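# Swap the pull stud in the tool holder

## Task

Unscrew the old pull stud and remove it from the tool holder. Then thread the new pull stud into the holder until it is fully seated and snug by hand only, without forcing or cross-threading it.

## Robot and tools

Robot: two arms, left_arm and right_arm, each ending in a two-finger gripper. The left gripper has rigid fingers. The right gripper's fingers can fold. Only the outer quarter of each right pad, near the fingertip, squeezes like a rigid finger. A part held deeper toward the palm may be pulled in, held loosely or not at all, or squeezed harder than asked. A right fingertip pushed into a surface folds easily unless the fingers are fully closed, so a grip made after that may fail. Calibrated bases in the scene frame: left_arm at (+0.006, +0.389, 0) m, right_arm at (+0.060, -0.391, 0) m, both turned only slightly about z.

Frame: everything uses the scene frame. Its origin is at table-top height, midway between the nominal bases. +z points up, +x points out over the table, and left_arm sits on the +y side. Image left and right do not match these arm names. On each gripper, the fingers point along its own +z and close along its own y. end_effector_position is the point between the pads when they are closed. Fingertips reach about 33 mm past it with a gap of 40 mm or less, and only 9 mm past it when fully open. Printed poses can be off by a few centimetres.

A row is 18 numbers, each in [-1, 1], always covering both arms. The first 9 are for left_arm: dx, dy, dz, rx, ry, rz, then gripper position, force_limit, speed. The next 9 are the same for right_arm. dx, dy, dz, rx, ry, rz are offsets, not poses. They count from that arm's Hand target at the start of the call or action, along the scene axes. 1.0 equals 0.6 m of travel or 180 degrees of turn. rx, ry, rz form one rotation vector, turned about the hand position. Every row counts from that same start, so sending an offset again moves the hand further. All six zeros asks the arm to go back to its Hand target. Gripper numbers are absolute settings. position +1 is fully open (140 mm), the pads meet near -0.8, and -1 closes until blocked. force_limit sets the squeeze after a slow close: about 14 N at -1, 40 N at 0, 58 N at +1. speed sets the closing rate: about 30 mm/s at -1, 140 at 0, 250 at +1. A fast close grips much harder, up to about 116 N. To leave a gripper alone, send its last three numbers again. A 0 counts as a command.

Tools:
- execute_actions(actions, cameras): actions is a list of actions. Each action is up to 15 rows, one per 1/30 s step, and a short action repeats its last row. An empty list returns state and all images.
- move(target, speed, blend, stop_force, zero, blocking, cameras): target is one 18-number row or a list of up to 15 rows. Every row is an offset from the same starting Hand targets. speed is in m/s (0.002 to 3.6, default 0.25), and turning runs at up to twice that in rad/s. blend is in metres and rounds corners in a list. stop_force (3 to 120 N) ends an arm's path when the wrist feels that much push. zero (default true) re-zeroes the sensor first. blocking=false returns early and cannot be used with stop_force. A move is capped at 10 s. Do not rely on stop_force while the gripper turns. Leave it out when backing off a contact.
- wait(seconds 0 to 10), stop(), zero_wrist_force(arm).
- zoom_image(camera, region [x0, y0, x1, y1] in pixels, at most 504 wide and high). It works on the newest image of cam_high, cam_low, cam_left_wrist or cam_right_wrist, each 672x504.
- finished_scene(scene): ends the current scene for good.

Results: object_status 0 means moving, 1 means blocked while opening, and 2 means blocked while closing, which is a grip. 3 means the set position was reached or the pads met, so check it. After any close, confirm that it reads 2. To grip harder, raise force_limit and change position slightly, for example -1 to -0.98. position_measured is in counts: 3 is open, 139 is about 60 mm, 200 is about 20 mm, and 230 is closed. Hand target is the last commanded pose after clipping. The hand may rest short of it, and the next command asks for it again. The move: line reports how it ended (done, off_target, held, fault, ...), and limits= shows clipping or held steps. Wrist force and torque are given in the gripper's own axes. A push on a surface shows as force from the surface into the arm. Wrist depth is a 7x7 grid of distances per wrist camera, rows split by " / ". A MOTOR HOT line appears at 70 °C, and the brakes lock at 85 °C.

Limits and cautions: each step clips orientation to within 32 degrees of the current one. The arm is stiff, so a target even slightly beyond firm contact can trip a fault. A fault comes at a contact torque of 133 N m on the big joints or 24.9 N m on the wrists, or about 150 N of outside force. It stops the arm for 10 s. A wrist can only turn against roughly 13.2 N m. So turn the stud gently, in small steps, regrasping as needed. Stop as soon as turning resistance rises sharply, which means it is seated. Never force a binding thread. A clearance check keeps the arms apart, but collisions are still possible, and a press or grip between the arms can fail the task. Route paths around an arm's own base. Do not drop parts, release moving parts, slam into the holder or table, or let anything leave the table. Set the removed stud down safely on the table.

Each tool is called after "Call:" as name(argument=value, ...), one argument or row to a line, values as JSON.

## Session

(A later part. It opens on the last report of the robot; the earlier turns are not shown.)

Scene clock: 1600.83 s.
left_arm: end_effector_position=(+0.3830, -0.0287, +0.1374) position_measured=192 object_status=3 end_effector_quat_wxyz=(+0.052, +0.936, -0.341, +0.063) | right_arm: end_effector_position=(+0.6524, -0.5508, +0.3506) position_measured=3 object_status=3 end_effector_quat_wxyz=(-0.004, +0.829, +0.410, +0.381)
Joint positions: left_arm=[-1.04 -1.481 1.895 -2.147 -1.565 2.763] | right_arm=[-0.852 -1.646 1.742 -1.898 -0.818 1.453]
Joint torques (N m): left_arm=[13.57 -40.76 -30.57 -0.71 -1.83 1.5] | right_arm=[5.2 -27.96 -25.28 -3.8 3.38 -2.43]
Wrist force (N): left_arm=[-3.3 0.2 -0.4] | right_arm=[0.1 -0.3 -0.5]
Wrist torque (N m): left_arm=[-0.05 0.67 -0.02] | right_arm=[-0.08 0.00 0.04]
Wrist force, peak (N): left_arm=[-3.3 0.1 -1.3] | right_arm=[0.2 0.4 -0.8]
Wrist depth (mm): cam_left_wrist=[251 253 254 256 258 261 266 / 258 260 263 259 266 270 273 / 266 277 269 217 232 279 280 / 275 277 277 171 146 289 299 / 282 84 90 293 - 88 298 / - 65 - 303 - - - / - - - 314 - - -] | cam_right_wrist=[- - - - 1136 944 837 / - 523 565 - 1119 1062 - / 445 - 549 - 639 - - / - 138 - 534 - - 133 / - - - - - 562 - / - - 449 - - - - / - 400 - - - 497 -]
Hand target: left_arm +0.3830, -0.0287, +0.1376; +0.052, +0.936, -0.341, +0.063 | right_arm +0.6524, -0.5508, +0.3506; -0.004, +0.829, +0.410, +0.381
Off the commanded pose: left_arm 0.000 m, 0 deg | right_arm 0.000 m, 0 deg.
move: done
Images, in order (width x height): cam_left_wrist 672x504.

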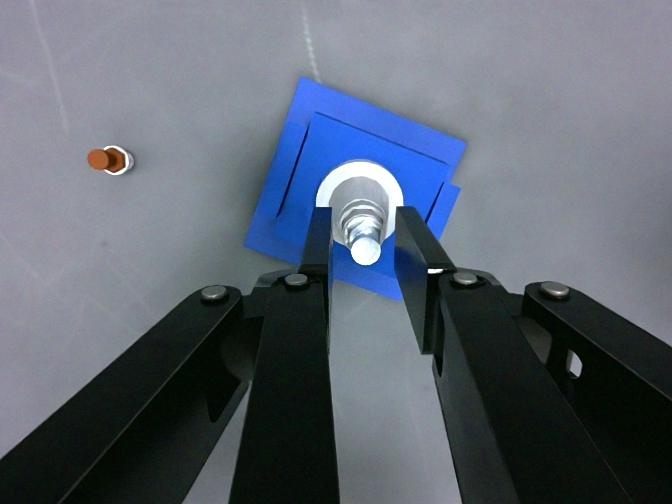

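Call:
move(
  target=[0,0,0,0.01367,-0.02367,-0.1645,-0.5,0,-1,0,0,0,0,0,0,1,1,1],
  speed=0.2,
  cameras=["cam_left_wrist"],
)

Call:
zoom_image(
  camera="cam_left_wrist",
  region=[330, 190, 395, 240],
)

Scene clock: 1635.60 s.
left_arm: end_effector_position=(+0.3830, -0.0287, +0.1376) position_measured=192 object_status=3 end_effector_quat_wxyz=(+0.034, +0.816, -0.572, +0.074) | right_arm: end_effector_position=(+0.6524, -0.5508, +0.3506) position_measured=3 object_status=3 end_effector_quat_wxyz=(-0.004, +0.829, +0.410, +0.381)
Joint positions: left_arm=[-1.041 -1.482 1.895 -2.148 -1.565 3.286] | right_arm=[-0.852 -1.646 1.742 -1.898 -0.818 1.453]
Joint torques (N m): left_arm=[9.46 -33.98 -23.67 -5.28 -1.96 0.89] | right_arm=[5.46 -28.01 -25.16 -3.73 3.38 -2.52]
Wrist force (N): left_arm=[-3.2 0.2 -0.3] | right_arm=[-0.2 0.0 -0.4]
Wrist torque (N m): left_arm=[-0.06 0.66 0.11] | right_arm=[-0.02 0.07 0.04]
Wrist force, peak (N): left_arm=[-3.5 0.6 -0.1] | right_arm=[0.1 0.1 -0.8]
Wrist depth (mm): cam_left_wrist=[265 264 259 258 257 255 253 / 274 268 267 262 261 261 260 / 282 280 276 220 226 270 268 / 291 287 286 169 146 279 275 / 303 79 90 95 - 88 280 / - 65 - 302 - - - / - - - 312 - - -] | cam_right_wrist=[- 549 585 659 1114 980 850 / - 552 545 - 1082 1067 - / 454 - - 571 - - - / 445 138 - - 558 - 132 / - - - - 539 599 - / - 418 442 472 - 572 585 / - - - - 478 504 -]
Hand target: left_arm +0.3830, -0.0287, +0.1376; +0.034, +0.816, -0.572, +0.074 | right_arm +0.6524, -0.5508, +0.3506; -0.004, +0.829, +0.410, +0.381
Off the commanded pose: left_arm 0.000 m, 0 deg | right_arm 0.000 m, 0 deg.
move: done
Images, in order (width x height): cam_left_wrist 672x504.

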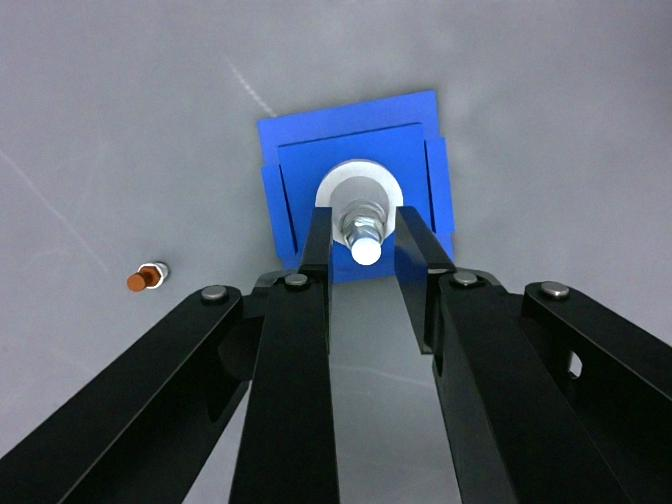

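Scaled by 7.754 from the camera's 672x504 image, which has a finer 960x720 frame.

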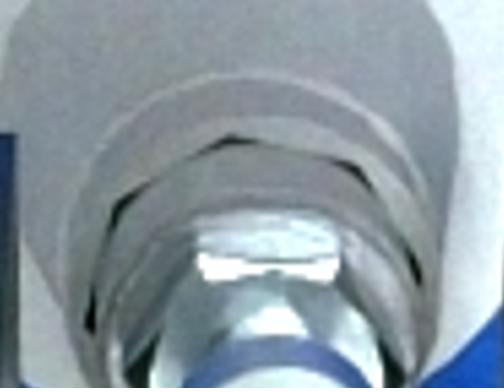

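Call:
zoom_image(
  camera="cam_left_wrist",
  region=[115, 250, 185, 305],
)

Call:
zoom_image(
  camera="cam_left_wrist",
  region=[310, 150, 420, 275],
)

Scaled by 7.200 from the camera's 672x504 image, which has a finer 960x720 frame.

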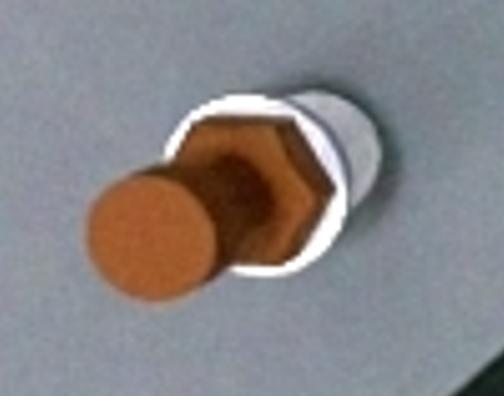

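Scaled by 4.032 from the camera's 672x504 image, which has a finer 960x720 frame.

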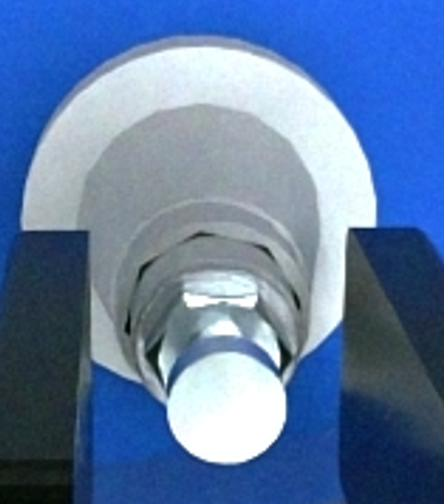

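Call:
move(
  target=[0,0,0,-0.00319,0.00552,0.0384,-0.5,0,-1,0,0,0,0,0,0,1,1,1],
  speed=0.2,
  cameras=["cam_left_wrist"],
)

Call:
zoom_image(
  camera="cam_left_wrist",
  region=[330, 190, 395, 240],
)

Call:
zoom_image(
  camera="cam_left_wrist",
  region=[340, 230, 390, 270],
)

Scene clock: 1708.87 s.
left_arm: end_effector_position=(+0.3831, -0.0287, +0.1376) position_measured=192 object_status=3 end_effector_quat_wxyz=(+0.039, +0.849, -0.521, +0.072) | right_arm: end_effector_position=(+0.6524, -0.5508, +0.3506) position_measured=3 object_status=3 end_effector_quat_wxyz=(-0.004, +0.829, +0.410, +0.381)
Joint positions: left_arm=[-1.04 -1.482 1.895 -2.147 -1.565 3.164] | right_arm=[-0.852 -1.646 1.742 -1.898 -0.818 1.453]
Joint torques (N m): left_arm=[-3.77 -18.46 -28.67 -0.68 1.98 -0.62] | right_arm=[4.98 -27.68 -25.3 -3.72 3.4 -2.57]
Wrist force (N): left_arm=[-3.0 0.3 -0.2] | right_arm=[-0.2 0.2 -0.7]
Wrist torque (N m): left_arm=[-0.05 0.62 -0.02] | right_arm=[0.03 0.08 0.04]
Wrist force, peak (N): left_arm=[-3.6 -0.1 0.0] | right_arm=[0.7 0.3 -0.1]
Wrist depth (mm): cam_left_wrist=[261 261 259 259 258 257 255 / 270 269 266 261 262 264 262 / 279 277 276 220 226 265 271 / 287 285 283 171 146 280 280 / 296 79 90 291 - 88 79 / - 65 - 302 - - - / - - - 312 - - -] | cam_right_wrist=[- - 625 - 1098 960 822 / - - 572 - 1093 1052 - / - 500 - 568 - - - / - 138 - - - 617 132 / - 436 - - - 582 - / - 423 - 473 - - - / - 398 - - 480 512 -]
Hand target: left_arm +0.3830, -0.0287, +0.1376; +0.039, +0.849, -0.521, +0.072 | right_arm +0.6524, -0.5508, +0.3506; -0.004, +0.829, +0.410, +0.381
Off the commanded pose: left_arm 0.000 m, 0 deg | right_arm 0.000 m, 0 deg.
move: done
Images, in order (width x height): cam_left_wrist 672x504.

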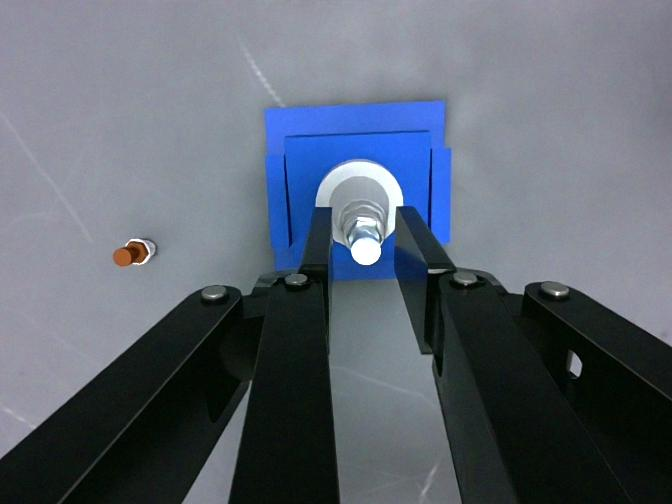

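Scaled by 7.754 from the camera's 672x504 image, which has a finer 960x720 frame.

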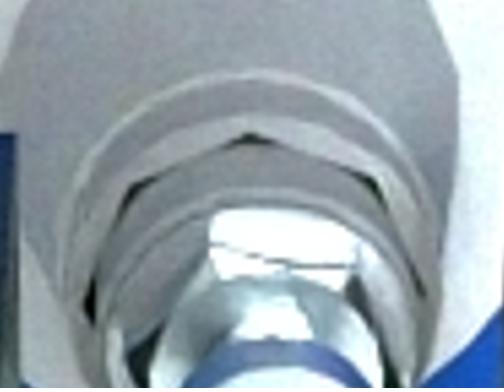

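Scaled by 10.080 from the camera's 672x504 image, which has a finer 960x720 frame.

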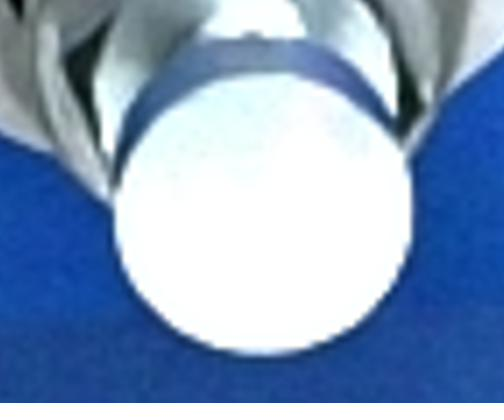

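Call:
move(
  target=[0,0,0,0,0,0,-1,-0.05,-1,0,0,0,0,0,0,1,1,1],
  cameras=["cam_left_wrist"],
)

Scene clock: 1713.47 s.
left_arm: end_effector_position=(+0.3830, -0.0287, +0.1376) position_measured=211 object_status=0 end_effector_quat_wxyz=(+0.039, +0.849, -0.521, +0.072) | right_arm: end_effector_position=(+0.6524, -0.5508, +0.3506) position_measured=3 object_status=3 end_effector_quat_wxyz=(-0.004, +0.829, +0.410, +0.381)
Joint positions: left_arm=[-1.04 -1.482 1.895 -2.147 -1.565 3.164] | right_arm=[-0.852 -1.646 1.742 -1.898 -0.818 1.453]
Joint torques (N m): left_arm=[-7.72 -34.18 -22.78 -0.82 1.97 -1.35] | right_arm=[5 -27.12 -25.46 -3.73 3.44 -2.55]
Wrist force (N): left_arm=[-3.4 5.0 -4.2] | right_arm=[-0.1 0.2 -0.2]
Wrist torque (N m): left_arm=[-0.26 0.57 -0.06] | right_arm=[0.03 0.05 0.03]
Wrist force, peak (N): left_arm=[-3.7 5.1 -4.2] | right_arm=[0.4 0.1 -0.7]
Wrist depth (mm): cam_left_wrist=[262 260 260 258 267 256 256 / - - 268 262 263 263 263 / 277 270 276 223 227 271 270 / 288 286 285 156 144 280 278 / 296 292 90 95 - 92 286 / - 65 - - - - - / - - - - - - -] | cam_right_wrist=[- - - - 1130 940 843 / - - - 634 1072 1062 - / - - - - - - 1282 / - 138 - - - 622 132 / - 433 - 524 531 - - / - 413 - - 534 - - / - 402 423 440 481 - -]
Hand target: left_arm +0.3830, -0.0287, +0.1376; +0.039, +0.849, -0.521, +0.072 | right_arm +0.6524, -0.5508, +0.3506; -0.004, +0.829, +0.410, +0.381
Off the commanded pose: left_arm 0.000 m, 0 deg | right_arm 0.000 m, 0 deg.
move: done
Images, in order (width x height): cam_left_wrist 672x504.

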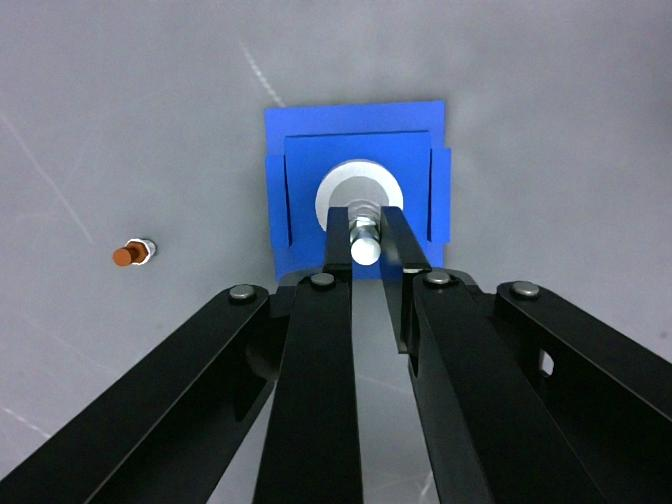

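Call:
wait(
  seconds=0.7,
)

Call:
zero_wrist_force(
  arm="left_arm",
)

Call:
move(
  target=[0,0,0,0.00228,-0.003945,-0.02742,-1,-0.05,-1,0,0,0,0,0,0,1,1,1],
  speed=0.1,
)

Call:
move(
  target=[0,0,0,0.00456,-0.00789,-0.05483,-1,-0.05,-1,0,0,0,0,0,0,1,1,1],
  speed=0.1,
)

Scene clock: 1721.67 s.
left_arm: end_effector_position=(+0.3830, -0.0287, +0.1376) position_measured=211 object_status=2 end_effector_quat_wxyz=(+0.039, +0.849, -0.521, +0.072) | right_arm: end_effector_position=(+0.6524, -0.5508, +0.3506) position_measured=3 object_status=3 end_effector_quat_wxyz=(-0.004, +0.829, +0.410, +0.381)
Joint positions: left_arm=[-1.04 -1.482 1.895 -2.147 -1.565 3.164] | right_arm=[-0.852 -1.646 1.742 -1.898 -0.818 1.453]
Joint torques (N m): left_arm=[-7.01 -36.81 -22.61 -0.77 1.53 -0.41] | right_arm=[4.91 -27.89 -25.13 -3.71 3.45 -2.6]
Wrist force (N): left_arm=[-3.6 4.9 -3.9] | right_arm=[0.1 0.2 -0.4]
Wrist torque (N m): left_arm=[-0.28 0.61 -0.05] | right_arm=[0.03 0.00 0.03]
Wrist force, peak (N): left_arm=[-4.0 5.1 -4.4] | right_arm=[-0.1 0.4 -0.8]
Wrist depth (mm): cam_left_wrist=[260 261 258 258 255 259 255 / - 269 262 261 261 263 266 / - 276 276 222 227 273 271 / 289 289 283 156 230 280 280 / 296 292 90 95 - 92 287 / - 65 - - - - - / - - - - - - -] | cam_right_wrist=[537 - - - 1141 952 819 / - 516 - 585 1165 1072 - / - - - 574 665 636 - / - 138 - - - - 132 / - - - 508 - - - / - - - 470 - - - / - - - 441 - 569 529]
Hand target: left_arm +0.3830, -0.0287, +0.1376; +0.039, +0.849, -0.521, +0.072 | right_arm +0.6524, -0.5508, +0.3506; -0.004, +0.829, +0.410, +0.381
Tool commands: left_gripper/position=-1.0 left_gripper/force_limit=-0.05 left_gripper/speed=-1.0 right_gripper/position=+1.0 right_gripper/force_limit=+1.0 right_gripper/speed=+1.0
Off the commanded pose: left_arm 0.000 m, 0 deg | right_arm 0.000 m, 0 deg.
wait: 0.70 s; at rest from the start

Wrist force sensor zeroed.

Scene clock: 1722.50 s.
left_arm: end_effector_position=(+0.3830, -0.0287, +0.1376) position_measured=211 object_status=2 end_effector_quat_wxyz=(+0.035, +0.826, -0.558, +0.074) | right_arm: end_effector_position=(+0.6524, -0.5508, +0.3506) position_measured=3 object_status=3 end_effector_quat_wxyz=(-0.004, +0.829, +0.410, +0.381)
Joint positions: left_arm=[-1.04 -1.482 1.895 -2.148 -1.565 3.251] | right_arm=[-0.852 -1.646 1.742 -1.898 -0.818 1.453]
Joint torques (N m): left_arm=[-0.94 -38.74 -17.31 -4.86 1.51 -0.95] | right_arm=[5.58 -28.09 -25.4 -3.82 3.41 -2.59]
Wrist force (N, zeroed by zero_wrist_force on left_arm): left_arm=[3.1 -0.3 2.6] | right_arm=[0.0 0.5 -0.6]
Wrist torque (N m, zeroed by zero_wrist_force on left_arm): left_arm=[0.01 0.01 0.04] | right_arm=[0.08 0.03 0.03]
Wrist force, peak (N, zeroed by zero_wrist_force on left_arm): left_arm=[3.2 -0.6 2.7] | right_arm=[0.0 0.5 -0.6]
Wrist depth (mm): cam_left_wrist=[263 263 261 258 256 255 253 / - 270 267 263 261 262 260 / 282 278 274 222 227 271 267 / 290 287 284 156 236 278 279 / 300 294 90 95 - 92 279 / - 65 - - - - - / - - - - - - -] | cam_right_wrist=[- 553 - - 1136 976 856 / 472 550 - 544 1043 1067 1342 / - - - - - - 1530 / - 138 - - - 607 133 / - 440 - 481 - - - / - - - - - - - / - 405 431 - - 490 -]
Hand target: left_arm +0.3830, -0.0287, +0.1376; +0.035, +0.826, -0.558, +0.074 | right_arm +0.6524, -0.5508, +0.3506; -0.004, +0.829, +0.410, +0.381
Off the commanded pose: left_arm 0.000 m, 0 deg | right_arm 0.000 m, 0 deg.
move: done

Scene clock: 1723.80 s.
left_arm: end_effector_position=(+0.3830, -0.0287, +0.1376) position_measured=211 object_status=2 end_effector_quat_wxyz=(+0.029, +0.774, -0.628, +0.077) | right_arm: end_effector_position=(+0.6524, -0.5508, +0.3506) position_measured=3 object_status=3 end_effector_quat_wxyz=(-0.004, +0.829, +0.410, +0.381)
Joint positions: left_arm=[-1.041 -1.482 1.895 -2.148 -1.564 3.426] | right_arm=[-0.852 -1.646 1.742 -1.898 -0.818 1.453]
Joint torques (N m): left_arm=[0.6 -38.41 -18.79 -5.11 1.22 -0.42] | right_arm=[4.8 -28.01 -25 -3.69 3.47 -2.52]
Wrist force (N, zeroed by zero_wrist_force on left_arm): left_arm=[2.8 0.3 3.1] | right_arm=[0.0 0.3 -0.4]
Wrist torque (N m, zeroed by zero_wrist_force on left_arm): left_arm=[-0.02 0.01 0.09] | right_arm=[0.04 0.03 0.04]
Wrist force, peak (N, zeroed by zero_wrist_force on left_arm): left_arm=[3.3 -0.2 3.4] | right_arm=[-0.1 0.2 -0.7]
Wrist depth (mm): cam_left_wrist=[269 264 262 261 254 251 248 / 277 271 270 263 260 259 256 / 287 283 278 222 230 267 263 / 296 292 288 156 238 276 273 / 307 299 90 95 - 92 280 / - 65 - - - - - / - - - - - - -] | cam_right_wrist=[550 560 - - 1130 960 843 / - 524 - - 1093 1119 1289 / - - 504 - 677 - 1461 / - 138 497 - - - 136 / - - 463 - - - - / - - - - - 550 574 / - - 435 - - - -]
Hand target: left_arm +0.3830, -0.0287, +0.1376; +0.029, +0.774, -0.628, +0.077 | right_arm +0.6524, -0.5508, +0.3506; -0.004, +0.829, +0.410, +0.381
Off the commanded pose: left_arm 0.000 m, 0 deg | right_arm 0.000 m, 0 deg.
move: done

Call:
wait(
  seconds=0,
  cameras=["cam_left_wrist"],
)

Call:
zoom_image(
  camera="cam_left_wrist",
  region=[330, 190, 395, 240],
)

Call:
zoom_image(
  camera="cam_left_wrist",
  region=[310, 150, 420, 275],
)

Scene clock: 1740.47 s.
left_arm: end_effector_position=(+0.3830, -0.0287, +0.1376) position_measured=211 object_status=2 end_effector_quat_wxyz=(+0.029, +0.774, -0.628, +0.077) | right_arm: end_effector_position=(+0.6524, -0.5508, +0.3506) position_measured=3 object_status=3 end_effector_quat_wxyz=(-0.004, +0.829, +0.410, +0.381)
Joint positions: left_arm=[-1.04 -1.482 1.895 -2.148 -1.564 3.426] | right_arm=[-0.852 -1.646 1.742 -1.898 -0.818 1.453]
Joint torques (N m): left_arm=[11.18 -26.08 -24.34 -5.14 -0.01 1.18] | right_arm=[4.74 -27.88 -25.59 -3.88 3.51 -2.51]
Wrist force (N, zeroed by zero_wrist_force on left_arm): left_arm=[2.9 0.1 2.7] | right_arm=[-0.2 0.2 -0.1]
Wrist torque (N m, zeroed by zero_wrist_force on left_arm): left_arm=[0.03 -0.04 0.09] | right_arm=[0.03 0.07 0.03]
Wrist force, peak (N, zeroed by zero_wrist_force on left_arm): left_arm=[2.7 -0.1 3.7] | right_arm=[-0.1 0.5 -0.6]
Wrist depth (mm): cam_left_wrist=[268 263 261 258 254 251 248 / 278 275 269 263 259 259 256 / 284 283 278 222 228 268 263 / 298 292 288 156 239 277 271 / - - 90 95 - 92 280 / - 65 - - - - - / - - - - - - -] | cam_right_wrist=[- 562 - 650 1130 964 847 / - - 572 575 1130 1052 - / - - 527 578 - - 1471 / 442 138 - - 587 617 132 / - - - - 518 585 - / - - 448 - 527 574 - / - 405 428 - - - -]
Hand target: left_arm +0.3830, -0.0287, +0.1376; +0.029, +0.774, -0.628, +0.077 | right_arm +0.6524, -0.5508, +0.3506; -0.004, +0.829, +0.410, +0.381
Tool commands: left_gripper/position=-1.0 left_gripper/force_limit=-0.05 left_gripper/speed=-1.0 right_gripper/position=+1.0 right_gripper/force_limit=+1.0 right_gripper/speed=+1.0
Off the commanded pose: left_arm 0.000 m, 0 deg | right_arm 0.000 m, 0 deg.
Images, in order (width x height): cam_left_wrist 672x504.

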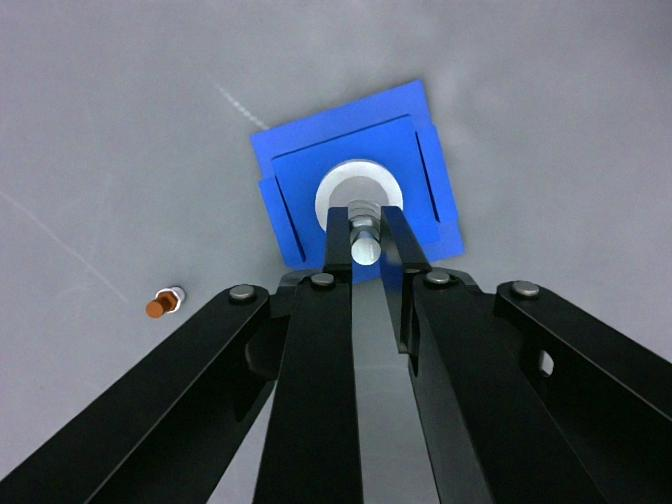

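Scaled by 7.754 from the camera's 672x504 image, which has a finer 960x720 frame.

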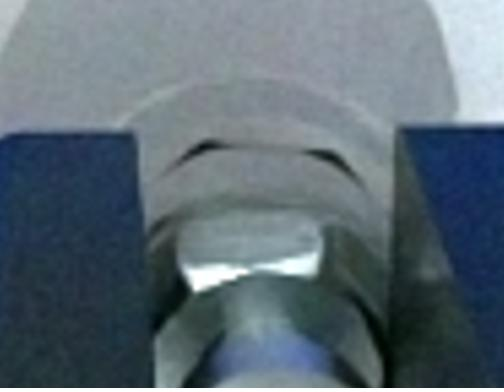

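Scaled by 4.032 from the camera's 672x504 image, which has a finer 960x720 frame.

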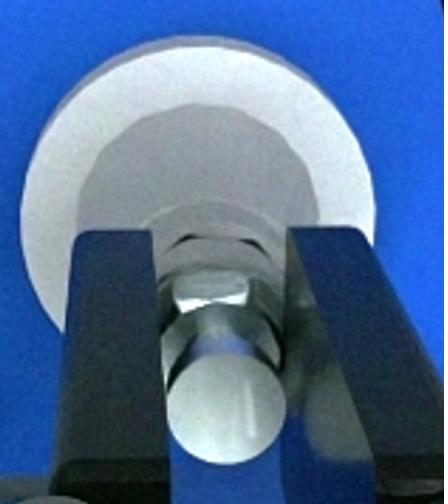

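Call:
move(
  target=[0,0,0,0,0,0,-0.5,-0.05,-1,0,0,0,0,0,0,1,1,1],
)

Call:
move(
  target=[0,0,0,-0.01367,0.02367,0.1645,-0.5,-0.05,-1,0,0,0,0,0,0,1,1,1],
  speed=0.2,
  cameras=["cam_left_wrist"],
)

Call:
zoom_image(
  camera="cam_left_wrist",
  region=[330, 190, 395, 240],
)

Scene clock: 1806.63 s.
left_arm: end_effector_position=(+0.3830, -0.0287, +0.1376) position_measured=192 object_status=0 end_effector_quat_wxyz=(+0.029, +0.774, -0.628, +0.077) | right_arm: end_effector_position=(+0.6524, -0.5508, +0.3506) position_measured=3 object_status=3 end_effector_quat_wxyz=(-0.004, +0.829, +0.410, +0.381)
Joint positions: left_arm=[-1.04 -1.482 1.895 -2.148 -1.565 3.426] | right_arm=[-0.852 -1.646 1.742 -1.898 -0.818 1.453]
Joint torques (N m): left_arm=[10.08 -20.19 -24.87 -4.95 0.11 0.88] | right_arm=[4.96 -27.4 -25.52 -3.88 3.52 -2.61]
Wrist force (N, zeroed by zero_wrist_force on left_arm): left_arm=[0.4 -4.9 3.6] | right_arm=[0.3 0.2 -0.4]
Wrist torque (N m, zeroed by zero_wrist_force on left_arm): left_arm=[0.17 0.04 0.16] | right_arm=[0.03 -0.04 0.04]
Wrist force, peak (N, zeroed by zero_wrist_force on left_arm): left_arm=[0.4 -5.3 3.8] | right_arm=[0.0 0.3 -0.9]
Wrist depth (mm): cam_left_wrist=[269 266 262 258 254 252 249 / 278 268 269 265 260 259 256 / 285 282 278 222 226 272 264 / 296 290 288 171 129 274 272 / 304 84 90 292 - 88 82 / - 65 - 303 - - - / - - - - - - -] | cam_right_wrist=[552 - - - 1114 976 840 / - - - - 1082 1098 - / - - - - 620 1480 - / - 138 - - - 609 132 / - - - - 516 - - / - - - 478 - - - / - 401 450 - - - 534]
Hand target: left_arm +0.3830, -0.0287, +0.1376; +0.029, +0.774, -0.628, +0.077 | right_arm +0.6524, -0.5508, +0.3506; -0.004, +0.829, +0.410, +0.381
Off the commanded pose: left_arm 0.000 m, 0 deg | right_arm 0.000 m, 0 deg.
move: done

Scene clock: 1808.40 s.
left_arm: end_effector_position=(+0.3831, -0.0287, +0.1376) position_measured=192 object_status=3 end_effector_quat_wxyz=(+0.048, +0.910, -0.406, +0.066) | right_arm: end_effector_position=(+0.6524, -0.5508, +0.3506) position_measured=3 object_status=3 end_effector_quat_wxyz=(-0.004, +0.829, +0.410, +0.381)
Joint positions: left_arm=[-1.04 -1.481 1.895 -2.147 -1.565 2.902] | right_arm=[-0.852 -1.646 1.742 -1.898 -0.818 1.453]
Joint torques (N m): left_arm=[-6.4 -23.38 -23.78 -0.69 2.02 -1.02] | right_arm=[4.79 -27.94 -25.42 -3.88 3.46 -2.6]
Wrist force (N, zeroed by zero_wrist_force on left_arm): left_arm=[0.6 -4.9 3.7] | right_arm=[0.2 0.2 -0.4]
Wrist torque (N m, zeroed by zero_wrist_force on left_arm): left_arm=[0.18 0.01 0.03] | right_arm=[0.03 -0.01 0.04]
Wrist force, peak (N, zeroed by zero_wrist_force on left_arm): left_arm=[0.6 -5.2 3.8] | right_arm=[0.2 0.4 -0.7]
Wrist depth (mm): cam_left_wrist=[254 252 257 258 259 258 262 / 261 266 264 260 265 268 270 / 270 270 271 220 230 277 278 / 278 281 279 169 146 286 286 / 288 84 90 291 - 88 293 / - 65 - 303 - - - / - - - 312 - - -] | cam_right_wrist=[- - 612 - 1119 936 837 / 490 - 556 - 1087 1114 - / - 501 - - - - - / 444 138 - - - 634 132 / - - - 503 503 - - / - - - 443 517 539 - / - - - - 478 - -]
Hand target: left_arm +0.3830, -0.0287, +0.1376; +0.048, +0.910, -0.406, +0.066 | right_arm +0.6524, -0.5508, +0.3506; -0.004, +0.829, +0.410, +0.381
Off the commanded pose: left_arm 0.000 m, 0 deg | right_arm 0.000 m, 0 deg.
move: done
Images, in order (width x height): cam_left_wrist 672x504.

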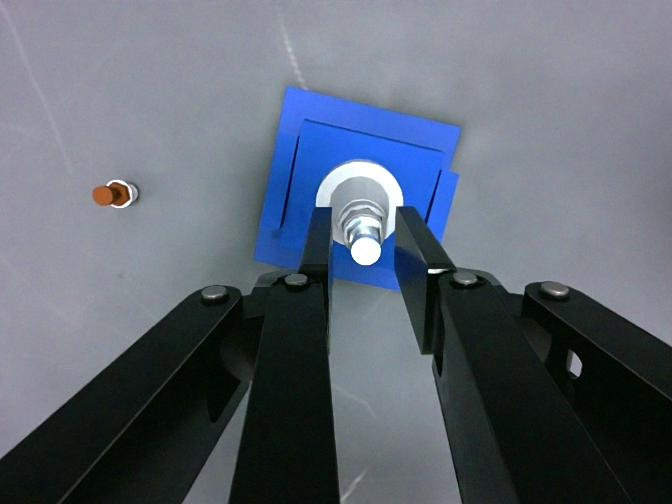

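Scaled by 7.754 from the camera's 672x504 image, which has a finer 960x720 frame.

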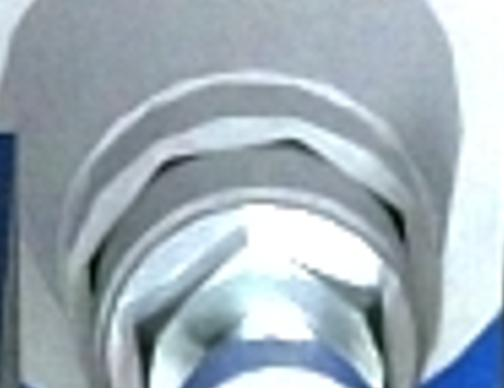

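Call:
move(
  target=[0,0,0,0,0,0,-1,-0.05,-1,0,0,0,0,0,0,1,1,1],
)

Call:
wait(
  seconds=1,
  cameras=["cam_left_wrist"],
)

Call:
zoom_image(
  camera="cam_left_wrist",
  region=[330, 190, 395, 240],
)

Scene clock: 1827.40 s.
left_arm: end_effector_position=(+0.3830, -0.0287, +0.1376) position_measured=212 object_status=2 end_effector_quat_wxyz=(+0.048, +0.910, -0.406, +0.066) | right_arm: end_effector_position=(+0.6524, -0.5508, +0.3506) position_measured=3 object_status=3 end_effector_quat_wxyz=(-0.004, +0.829, +0.410, +0.381)
Joint positions: left_arm=[-1.04 -1.482 1.895 -2.147 -1.565 2.902] | right_arm=[-0.852 -1.646 1.742 -1.898 -0.818 1.453]
Joint torques (N m): left_arm=[-7.1 -38.36 -20.77 -1.32 1.75 -1.17] | right_arm=[5.02 -27.95 -24.77 -3.86 3.52 -2.55]
Wrist force (N, zeroed by zero_wrist_force on left_arm): left_arm=[0.8 -0.8 -1.2] | right_arm=[0.1 0.0 -0.3]
Wrist torque (N m, zeroed by zero_wrist_force on left_arm): left_arm=[0.09 0.04 -0.02] | right_arm=[-0.02 0.00 0.04]
Wrist force, peak (N, zeroed by zero_wrist_force on left_arm): left_arm=[0.4 -5.0 3.9] | right_arm=[-0.1 0.6 -0.5]
Wrist depth (mm): cam_left_wrist=[255 255 256 257 259 261 262 / - 263 264 260 265 268 269 / 271 271 271 223 230 276 278 / 278 280 279 156 232 286 287 / 289 285 90 89 - 93 295 / - 65 - - - - - / - - - - - - -] | cam_right_wrist=[508 545 - 665 1114 956 825 / 493 526 - - 1098 1072 - / 468 488 - - - - - / - 138 509 542 - - 135 / - 430 - - - 574 - / - 417 - - - 578 - / - - - - - - -]
Hand target: left_arm +0.3830, -0.0287, +0.1376; +0.048, +0.910, -0.406, +0.066 | right_arm +0.6524, -0.5508, +0.3506; -0.004, +0.829, +0.410, +0.381
Off the commanded pose: left_arm 0.000 m, 0 deg | right_arm 0.000 m, 0 deg.
move: done

Scene clock: 1828.40 s.
left_arm: end_effector_position=(+0.3830, -0.0287, +0.1376) position_measured=212 object_status=2 end_effector_quat_wxyz=(+0.048, +0.910, -0.406, +0.066) | right_arm: end_effector_position=(+0.6524, -0.5508, +0.3506) position_measured=3 object_status=3 end_effector_quat_wxyz=(-0.004, +0.829, +0.410, +0.381)
Joint positions: left_arm=[-1.04 -1.482 1.895 -2.147 -1.565 2.902] | right_arm=[-0.852 -1.646 1.742 -1.898 -0.818 1.453]
Joint torques (N m): left_arm=[0.56 -37.5 -20.09 -1.51 1.72 -0.75] | right_arm=[5.09 -27.7 -25.06 -3.82 3.52 -2.52]
Wrist force (N, zeroed by zero_wrist_force on left_arm): left_arm=[1.0 -0.6 -1.4] | right_arm=[-0.2 0.1 -0.3]
Wrist torque (N m, zeroed by zero_wrist_force on left_arm): left_arm=[0.13 0.02 -0.02] | right_arm=[0.02 0.07 0.03]
Wrist force, peak (N, zeroed by zero_wrist_force on left_arm): left_arm=[1.0 -0.9 -1.7] | right_arm=[0.0 0.3 -0.7]
Wrist depth (mm): cam_left_wrist=[255 255 256 258 259 260 262 / 263 263 264 260 264 266 267 / 269 268 270 222 230 275 277 / 278 280 280 156 144 - 287 / 287 286 90 89 - 93 295 / - 65 - - - - - / - - - - - - -] | cam_right_wrist=[526 554 - - 1108 964 837 / - - - - 699 1048 - / - 490 - - 654 1792 1471 / - 139 - 539 590 612 132 / - - - - 549 - - / - - - - 519 546 - / - - - 481 496 509 -]
Hand target: left_arm +0.3830, -0.0287, +0.1376; +0.048, +0.910, -0.406, +0.066 | right_arm +0.6524, -0.5508, +0.3506; -0.004, +0.829, +0.410, +0.381
Tool commands: left_gripper/position=-1.0 left_gripper/force_limit=-0.05 left_gripper/speed=-1.0 right_gripper/position=+1.0 right_gripper/force_limit=+1.0 right_gripper/speed=+1.0
Off the commanded pose: left_arm 0.000 m, 0 deg | right_arm 0.000 m, 0 deg.
wait: 1.00 s; at rest by 0.17 s
Images, in order (width x height): cam_left_wrist 672x504.

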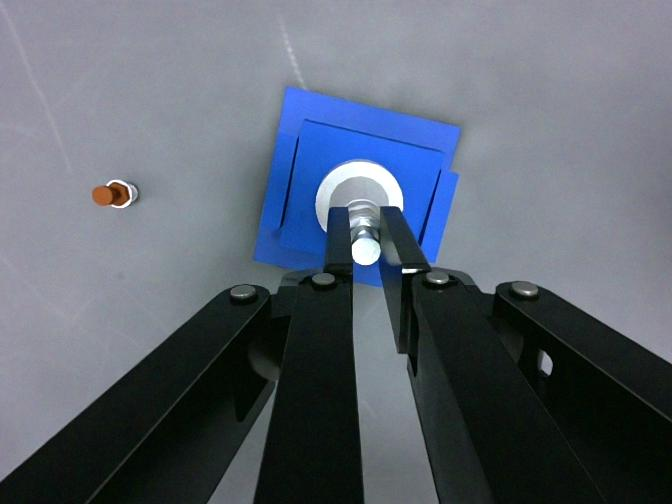

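Scaled by 7.754 from the camera's 672x504 image, which has a finer 960x720 frame.

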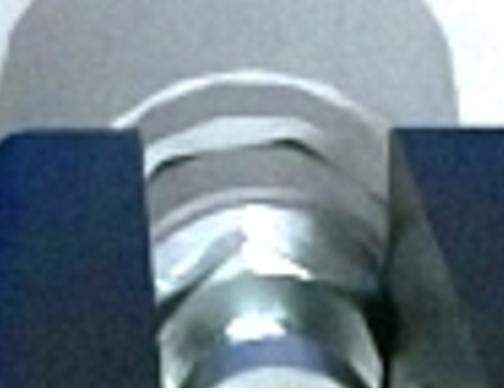

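Call:
move(
  target=[0,0,0,0.00228,-0.003945,-0.02742,-1,-0.05,-1,0,0,0,0,0,0,1,1,1],
  speed=0.1,
)

Call:
move(
  target=[0,0,0,0.00228,-0.003945,-0.02742,-1,-0.05,-1,0,0,0,0,0,0,1,1,1],
  speed=0.1,
)

Call:
move(
  target=[0,0,0,0.00228,-0.003945,-0.02742,-1,-0.05,-1,0,0,0,0,0,0,1,1,1],
  speed=0.1,
  cameras=["cam_left_wrist"],
)

Call:
zoom_image(
  camera="cam_left_wrist",
  region=[330, 190, 395, 240],
)

Scene clock: 1875.43 s.
left_arm: end_effector_position=(+0.3831, -0.0287, +0.1376) position_measured=212 object_status=2 end_effector_quat_wxyz=(+0.045, +0.892, -0.445, +0.068) | right_arm: end_effector_position=(+0.6524, -0.5508, +0.3506) position_measured=3 object_status=3 end_effector_quat_wxyz=(-0.004, +0.829, +0.410, +0.381)
Joint positions: left_arm=[-1.04 -1.482 1.895 -2.147 -1.565 2.989] | right_arm=[-0.852 -1.646 1.742 -1.898 -0.818 1.453]
Joint torques (N m): left_arm=[-7.94 -39.54 -17.33 -4.22 2.2 -0.94] | right_arm=[4.73 -27.87 -25.15 -3.84 3.38 -2.61]
Wrist force (N, zeroed by zero_wrist_force on left_arm): left_arm=[3.0 -0.2 2.1] | right_arm=[-0.1 0.3 -0.5]
Wrist torque (N m, zeroed by zero_wrist_force on left_arm): left_arm=[0.03 -0.02 -0.03] | right_arm=[0.05 0.04 0.04]
Wrist force, peak (N, zeroed by zero_wrist_force on left_arm): left_arm=[3.3 0.6 2.8] | right_arm=[0.0 0.6 -0.5]
Wrist depth (mm): cam_left_wrist=[258 257 257 258 258 258 259 / 264 267 265 261 265 266 267 / 273 273 273 222 230 276 275 / 281 281 281 156 231 283 284 / 290 287 90 89 - 93 292 / - 65 - - - - - / - - - - - - -] | cam_right_wrist=[- - - 654 1119 956 834 / - - - 636 1029 1062 - / - - - - - - - / - 138 - - - - 132 / - 444 458 504 542 - - / - - - - - 532 - / - - - - 475 537 -]
Hand target: left_arm +0.3830, -0.0287, +0.1376; +0.045, +0.892, -0.445, +0.068 | right_arm +0.6524, -0.5508, +0.3506; -0.004, +0.829, +0.410, +0.381
Off the commanded pose: left_arm 0.000 m, 0 deg | right_arm 0.000 m, 0 deg.
move: done

Scene clock: 1876.27 s.
left_arm: end_effector_position=(+0.3830, -0.0287, +0.1376) position_measured=212 object_status=2 end_effector_quat_wxyz=(+0.042, +0.871, -0.484, +0.070) | right_arm: end_effector_position=(+0.6524, -0.5508, +0.3506) position_measured=3 object_status=3 end_effector_quat_wxyz=(-0.004, +0.829, +0.410, +0.381)
Joint positions: left_arm=[-1.04 -1.482 1.895 -2.147 -1.565 3.077] | right_arm=[-0.852 -1.646 1.742 -1.898 -0.818 1.453]
Joint torques (N m): left_arm=[-1.45 -39.11 -17.13 -4.59 1.47 -0.84] | right_arm=[5.1 -27.81 -25.36 -3.9 3.44 -2.53]
Wrist force (N, zeroed by zero_wrist_force on left_arm): left_arm=[2.5 -0.8 3.2] | right_arm=[-0.1 0.3 -0.2]
Wrist torque (N m, zeroed by zero_wrist_force on left_arm): left_arm=[0.06 0.04 -0.02] | right_arm=[0.05 0.05 0.04]
Wrist force, peak (N, zeroed by zero_wrist_force on left_arm): left_arm=[2.6 -0.9 3.5] | right_arm=[0.2 0.3 -0.7]
Wrist depth (mm): cam_left_wrist=[259 258 258 258 258 258 257 / 267 265 268 262 261 266 265 / 275 275 274 223 229 274 274 / 284 283 282 156 231 283 282 / 293 288 90 88 - 93 289 / - 65 - - - - - / - - - - - - -] | cam_right_wrist=[- - 607 659 1108 944 831 / - - 578 618 1208 1098 - / 476 - 604 585 612 - - / - 139 508 536 591 - 132 / - 439 - - - - - / - 426 - 470 - - - / - - - - - - -]
Hand target: left_arm +0.3830, -0.0287, +0.1376; +0.042, +0.871, -0.484, +0.070 | right_arm +0.6524, -0.5508, +0.3506; -0.004, +0.829, +0.410, +0.381
Off the commanded pose: left_arm 0.000 m, 0 deg | right_arm 0.000 m, 0 deg.
move: done

Scene clock: 1877.10 s.
left_arm: end_effector_position=(+0.3830, -0.0287, +0.1376) position_measured=212 object_status=2 end_effector_quat_wxyz=(+0.039, +0.849, -0.521, +0.072) | right_arm: end_effector_position=(+0.6524, -0.5508, +0.3506) position_measured=3 object_status=3 end_effector_quat_wxyz=(-0.004, +0.829, +0.410, +0.381)
Joint positions: left_arm=[-1.04 -1.482 1.895 -2.147 -1.565 3.164] | right_arm=[-0.852 -1.646 1.742 -1.898 -0.818 1.453]
Joint torques (N m): left_arm=[-5.29 -39.46 -17.04 -4.58 2.43 -0.7] | right_arm=[5.1 -27.84 -24.72 -3.95 3.39 -2.56]
Wrist force (N, zeroed by zero_wrist_force on left_arm): left_arm=[3.3 -0.1 3.6] | right_arm=[0.3 -0.1 -0.5]
Wrist torque (N m, zeroed by zero_wrist_force on left_arm): left_arm=[0.03 0.06 -0.01] | right_arm=[-0.05 -0.05 0.03]
Wrist force, peak (N, zeroed by zero_wrist_force on left_arm): left_arm=[3.4 -0.2 3.5] | right_arm=[-0.1 0.5 -0.5]
Wrist depth (mm): cam_left_wrist=[261 258 258 259 257 256 255 / 271 268 270 261 263 263 263 / 279 278 274 222 227 272 270 / 286 286 284 156 229 280 279 / 296 292 90 88 - 93 286 / - 65 - - - - - / - - - - - - -] | cam_right_wrist=[- - - - 1108 940 843 / - - - - 948 1067 - / - - - - - - - / - 138 499 - - 615 132 / - - 487 502 - - - / - 424 444 - - - - / - 403 - - - - -]
Hand target: left_arm +0.3830, -0.0287, +0.1376; +0.039, +0.849, -0.521, +0.072 | right_arm +0.6524, -0.5508, +0.3506; -0.004, +0.829, +0.410, +0.381
Off the commanded pose: left_arm 0.000 m, 0 deg | right_arm 0.000 m, 0 deg.
move: done
Images, in order (width x height): cam_left_wrist 672x504.

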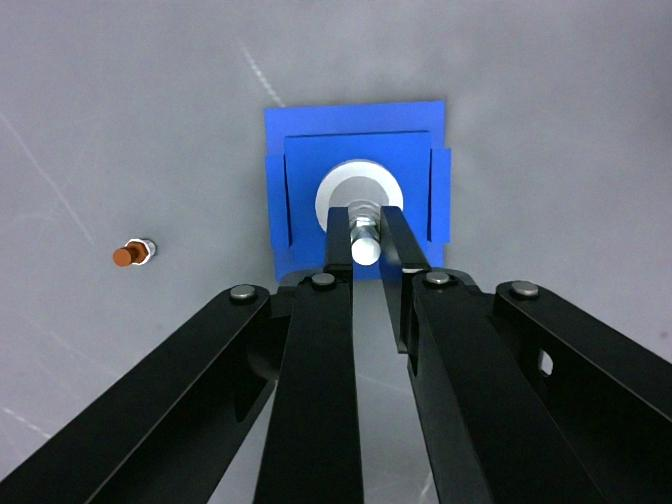

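Scaled by 7.754 from the camera's 672x504 image, which has a finer 960x720 frame.

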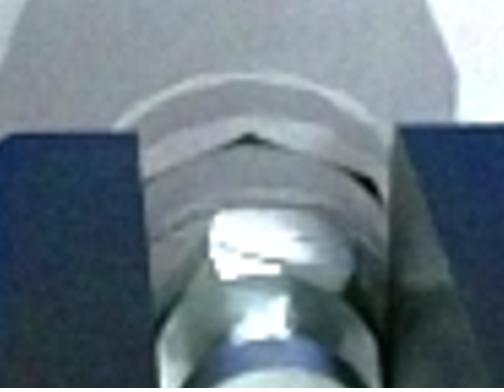

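Call:
move(
  target=[
    [0,0,0,0,0,0,-0.5,-0.05,-1,0,0,0,0,0,0,1,1,1],
    [-0.000342,0.000592,0.00411,0,0,0,-0.5,-0.05,-1,0,0,0,0,0,0,1,1,1],
  ],
  speed=0.03,
  cameras=["cam_left_wrist"],
)

Call:
zoom_image(
  camera="cam_left_wrist",
  region=[330, 190, 395, 240],
)

Scene clock: 1894.67 s.
left_arm: end_effector_position=(+0.3828, -0.0283, +0.1401) position_measured=192 object_status=3 end_effector_quat_wxyz=(+0.039, +0.849, -0.521, +0.072) | right_arm: end_effector_position=(+0.6524, -0.5508, +0.3506) position_measured=3 object_status=3 end_effector_quat_wxyz=(-0.004, +0.829, +0.410, +0.381)
Joint positions: left_arm=[-1.04 -1.485 1.892 -2.141 -1.565 3.164] | right_arm=[-0.852 -1.646 1.742 -1.898 -0.818 1.453]
Joint torques (N m): left_arm=[4.64 -35.8 -26.73 -2.19 0.1 -0.04] | right_arm=[4.68 -27.98 -24.66 -3.91 3.48 -2.63]
Wrist force (N, zeroed by zero_wrist_force on left_arm): left_arm=[0.5 -5.1 3.4] | right_arm=[0.1 0.3 -0.4]
Wrist torque (N m, zeroed by zero_wrist_force on left_arm): left_arm=[0.12 0.02 0.15] | right_arm=[0.05 0.02 0.04]
Wrist force, peak (N, zeroed by zero_wrist_force on left_arm): left_arm=[0.3 -5.3 3.7] | right_arm=[0.0 0.6 -0.9]
Wrist depth (mm): cam_left_wrist=[263 263 262 261 261 258 261 / 273 271 268 264 264 265 266 / 281 279 278 220 230 274 272 / 290 288 284 171 146 283 281 / 298 84 90 295 - 88 286 / - 65 - 305 - - - / - - - 313 - - -] | cam_right_wrist=[- - - 673 1103 980 840 / - - - - 1147 1072 1268 / - - 530 - - 1561 1561 / - 138 - - 588 - 132 / - - - - 532 - - / - - 406 - 508 - - / - 398 - - - - -]
Hand target: left_arm +0.3828, -0.0284, +0.1400; +0.039, +0.849, -0.521, +0.072 | right_arm +0.6524, -0.5508, +0.3506; -0.004, +0.829, +0.410, +0.381
Off the commanded pose: left_arm 0.000 m, 0 deg | right_arm 0.000 m, 0 deg.
move: done
Images, in order (width x height): cam_left_wrist 672x504.

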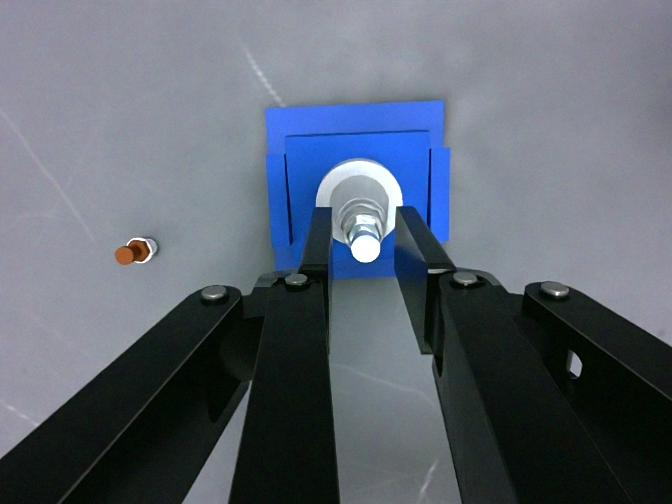

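Scaled by 7.754 from the camera's 672x504 image, which has a finer 960x720 frame.

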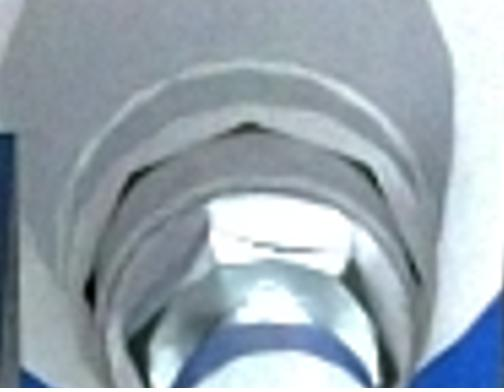

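Call:
move(
  target=[0,0,0,0,0,0,-1,-0.05,-1,0,0,0,0,0,0,1,1,1],
)

Call:
wait(
  seconds=1,
  cameras=["cam_left_wrist"],
)

Call:
zoom_image(
  camera="cam_left_wrist",
  region=[330, 190, 395, 240],
)

Scene clock: 1902.60 s.
left_arm: end_effector_position=(+0.3828, -0.0284, +0.1400) position_measured=215 object_status=0 end_effector_quat_wxyz=(+0.039, +0.849, -0.521, +0.072) | right_arm: end_effector_position=(+0.6524, -0.5508, +0.3506) position_measured=3 object_status=3 end_effector_quat_wxyz=(-0.004, +0.829, +0.410, +0.381)
Joint positions: left_arm=[-1.04 -1.485 1.892 -2.141 -1.565 3.164] | right_arm=[-0.852 -1.646 1.742 -1.898 -0.818 1.453]
Joint torques (N m): left_arm=[-8.19 -17.99 -19.74 -5.02 2.04 -1.21] | right_arm=[5.14 -27.84 -24.64 -3.99 3.51 -2.57]
Wrist force (N, zeroed by zero_wrist_force on left_arm): left_arm=[-0.8 -0.9 -3.3] | right_arm=[0.1 0.0 -0.5]
Wrist torque (N m, zeroed by zero_wrist_force on left_arm): left_arm=[0.03 0.05 0.15] | right_arm=[-0.02 0.02 0.04]
Wrist force, peak (N, zeroed by zero_wrist_force on left_arm): left_arm=[0.4 -5.2 4.1] | right_arm=[0.1 0.5 -0.7]
Wrist depth (mm): cam_left_wrist=[264 263 263 259 260 258 258 / 273 271 268 265 264 - 266 / 281 280 277 224 229 281 272 / 289 288 287 144 238 286 282 / 299 295 90 89 - 92 288 / - - - - - - - / - - - - - - -] | cam_right_wrist=[- - - - 1093 960 819 / - - 572 - 1165 1077 1254 / - - - - - - 1326 / - 139 - - - - 132 / - - 464 - 557 - - / - - - - - - - / - 410 - - - - -]
Hand target: left_arm +0.3828, -0.0284, +0.1400; +0.039, +0.849, -0.521, +0.072 | right_arm +0.6524, -0.5508, +0.3506; -0.004, +0.829, +0.410, +0.381
Off the commanded pose: left_arm 0.000 m, 0 deg | right_arm 0.000 m, 0 deg.
move: done

Scene clock: 1903.60 s.
left_arm: end_effector_position=(+0.3828, -0.0284, +0.1400) position_measured=215 object_status=2 end_effector_quat_wxyz=(+0.039, +0.849, -0.521, +0.072) | right_arm: end_effector_position=(+0.6524, -0.5508, +0.3506) position_measured=3 object_status=3 end_effector_quat_wxyz=(-0.004, +0.829, +0.410, +0.381)
Joint positions: left_arm=[-1.04 -1.485 1.892 -2.141 -1.565 3.164] | right_arm=[-0.852 -1.646 1.742 -1.898 -0.818 1.453]
Joint torques (N m): left_arm=[-7.05 -18.25 -20.17 -4.38 2.13 -1.26] | right_arm=[4.72 -28.2 -25.3 -3.85 3.39 -2.59]
Wrist force (N, zeroed by zero_wrist_force on left_arm): left_arm=[-0.5 -0.9 -2.7] | right_arm=[0.0 0.3 -0.3]
Wrist torque (N m, zeroed by zero_wrist_force on left_arm): left_arm=[0.03 0.00 0.15] | right_arm=[0.05 0.03 0.04]
Wrist force, peak (N, zeroed by zero_wrist_force on left_arm): left_arm=[-0.8 -0.9 -3.3] | right_arm=[0.1 0.6 -0.7]
Wrist depth (mm): cam_left_wrist=[265 263 262 261 259 259 258 / 272 271 269 264 265 266 266 / 281 279 280 224 230 273 277 / 290 289 287 144 239 282 283 / 299 294 90 89 - 92 288 / - - - - - - - / - - - - - - -] | cam_right_wrist=[- 588 - - 1093 933 831 / 479 531 - - 689 1072 1254 / 462 490 535 - - - 1311 / - 138 494 - - - 132 / - - 460 - 530 585 - / - - 428 - 517 540 - / - 395 440 440 - - -]
Hand target: left_arm +0.3828, -0.0284, +0.1400; +0.039, +0.849, -0.521, +0.072 | right_arm +0.6524, -0.5508, +0.3506; -0.004, +0.829, +0.410, +0.381
Tool commands: left_gripper/position=-1.0 left_gripper/force_limit=-0.05 left_gripper/speed=-1.0 right_gripper/position=+1.0 right_gripper/force_limit=+1.0 right_gripper/speed=+1.0
Off the commanded pose: left_arm 0.000 m, 0 deg | right_arm 0.000 m, 0 deg.
wait: 1.00 s; at rest by 0.17 s
Images, in order (width x height): cam_left_wrist 672x504.

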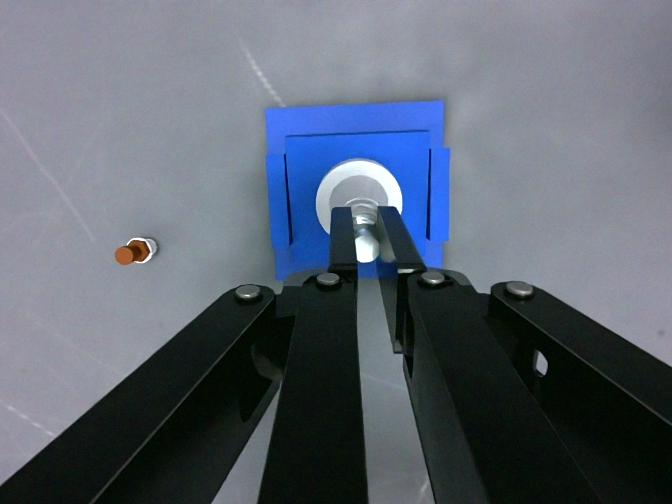

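Scaled by 7.754 from the camera's 672x504 image, which has a finer 960x720 frame.

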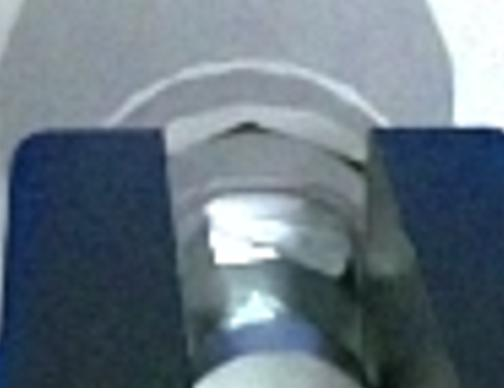

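Call:
move(
  target=[
    [0,0,0,0,0,0,-0.5,-0.05,-1,0,0,0,0,0,0,1,1,1],
    [0.000478,-0.000828,-0.00576,0,0,0,-0.5,-0.05,-1,0,0,0,0,0,0,1,1,1],
    [0.000478,-0.000828,-0.00576,0,0,0,-1,-0.05,-1,0,0,0,0,0,0,1,1,1],
  ],
  speed=0.03,
)

Call:
wait(
  seconds=1,
  cameras=["cam_left_wrist"],
)

Call:
zoom_image(
  camera="cam_left_wrist",
  region=[330, 190, 395, 240],
)

Scene clock: 1918.33 s.
left_arm: end_effector_position=(+0.3831, -0.0289, +0.1366) position_measured=211 object_status=0 end_effector_quat_wxyz=(+0.039, +0.849, -0.521, +0.072) | right_arm: end_effector_position=(+0.6524, -0.5508, +0.3506) position_measured=3 object_status=3 end_effector_quat_wxyz=(-0.004, +0.829, +0.410, +0.381)
Joint positions: left_arm=[-1.04 -1.48 1.896 -2.15 -1.565 3.164] | right_arm=[-0.852 -1.646 1.742 -1.898 -0.818 1.453]
Joint torques (N m): left_arm=[9.02 -38.45 -27.59 -0.58 1.89 1.19] | right_arm=[4.86 -28.41 -25.14 -3.94 3.46 -2.58]
Wrist force (N, zeroed by zero_wrist_force on left_arm): left_arm=[0.2 -1.5 -0.6] | right_arm=[0.0 0.1 -0.4]
Wrist torque (N m, zeroed by zero_wrist_force on left_arm): left_arm=[0.03 0.03 0.12] | right_arm=[0.01 0.03 0.04]
Wrist force, peak (N, zeroed by zero_wrist_force on left_arm): left_arm=[0.4 -5.4 3.7] | right_arm=[0.0 0.0 -0.9]
Wrist depth (mm): cam_left_wrist=[261 262 260 258 256 254 - / 269 268 266 261 261 263 263 / 277 276 273 221 226 269 270 / 286 284 283 156 229 279 278 / - 291 90 95 - 92 285 / - 65 - - - - - / - - - - - - -] | cam_right_wrist=[- - - - 1147 948 834 / - - 562 - 1189 1087 1227 / - 494 506 - 641 - - / - 138 - 532 - - 132 / - - - - - - - / - 411 - - 509 548 - / - 392 - 447 - - -]
Hand target: left_arm +0.3831, -0.0289, +0.1366; +0.039, +0.849, -0.521, +0.072 | right_arm +0.6524, -0.5508, +0.3506; -0.004, +0.829, +0.410, +0.381
Off the commanded pose: left_arm 0.000 m, 0 deg | right_arm 0.000 m, 0 deg.
move: done

Scene clock: 1919.33 s.
left_arm: end_effector_position=(+0.3831, -0.0289, +0.1366) position_measured=211 object_status=2 end_effector_quat_wxyz=(+0.039, +0.849, -0.521, +0.072) | right_arm: end_effector_position=(+0.6524, -0.5508, +0.3506) position_measured=3 object_status=3 end_effector_quat_wxyz=(-0.004, +0.829, +0.410, +0.381)
Joint positions: left_arm=[-1.04 -1.48 1.896 -2.15 -1.565 3.164] | right_arm=[-0.852 -1.646 1.742 -1.898 -0.818 1.453]
Joint torques (N m): left_arm=[10.01 -39.79 -28.61 -0.51 3.47 1.23] | right_arm=[5.24 -27.77 -25.1 -3.86 3.5 -2.63]
Wrist force (N, zeroed by zero_wrist_force on left_arm): left_arm=[0.0 -0.9 0.8] | right_arm=[-0.1 0.2 -0.3]
Wrist torque (N m, zeroed by zero_wrist_force on left_arm): left_arm=[0.02 0.04 0.12] | right_arm=[0.02 0.05 0.03]
Wrist force, peak (N, zeroed by zero_wrist_force on left_arm): left_arm=[0.5 -1.4 -1.3] | right_arm=[-0.1 0.5 -0.6]
Wrist depth (mm): cam_left_wrist=[261 260 258 257 256 255 254 / 269 268 266 262 260 263 263 / 277 276 274 221 226 271 270 / 287 286 284 156 229 279 278 / 295 290 90 95 - 92 284 / - 65 - - - - - / - - - - - - -] | cam_right_wrist=[526 549 - 681 1125 964 834 / - - - - 1247 1072 - / 461 517 517 565 - 656 1550 / - 139 489 536 587 620 132 / - - - - 575 582 - / - - - - - 542 - / - - - - 481 - -]
Hand target: left_arm +0.3831, -0.0289, +0.1366; +0.039, +0.849, -0.521, +0.072 | right_arm +0.6524, -0.5508, +0.3506; -0.004, +0.829, +0.410, +0.381
Tool commands: left_gripper/position=-1.0 left_gripper/force_limit=-0.05 left_gripper/speed=-1.0 right_gripper/position=+1.0 right_gripper/force_limit=+1.0 right_gripper/speed=+1.0
Off the commanded pose: left_arm 0.000 m, 0 deg | right_arm 0.000 m, 0 deg.
wait: 1.00 s; at rest by 0.17 s
Images, in order (width x height): cam_left_wrist 672x504.

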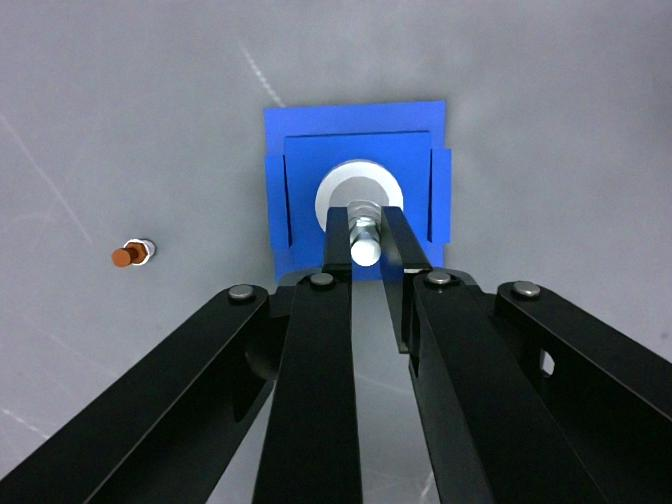

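Scaled by 7.754 from the camera's 672x504 image, which has a finer 960x720 frame.

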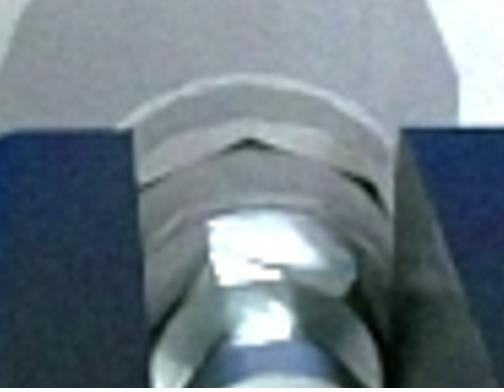

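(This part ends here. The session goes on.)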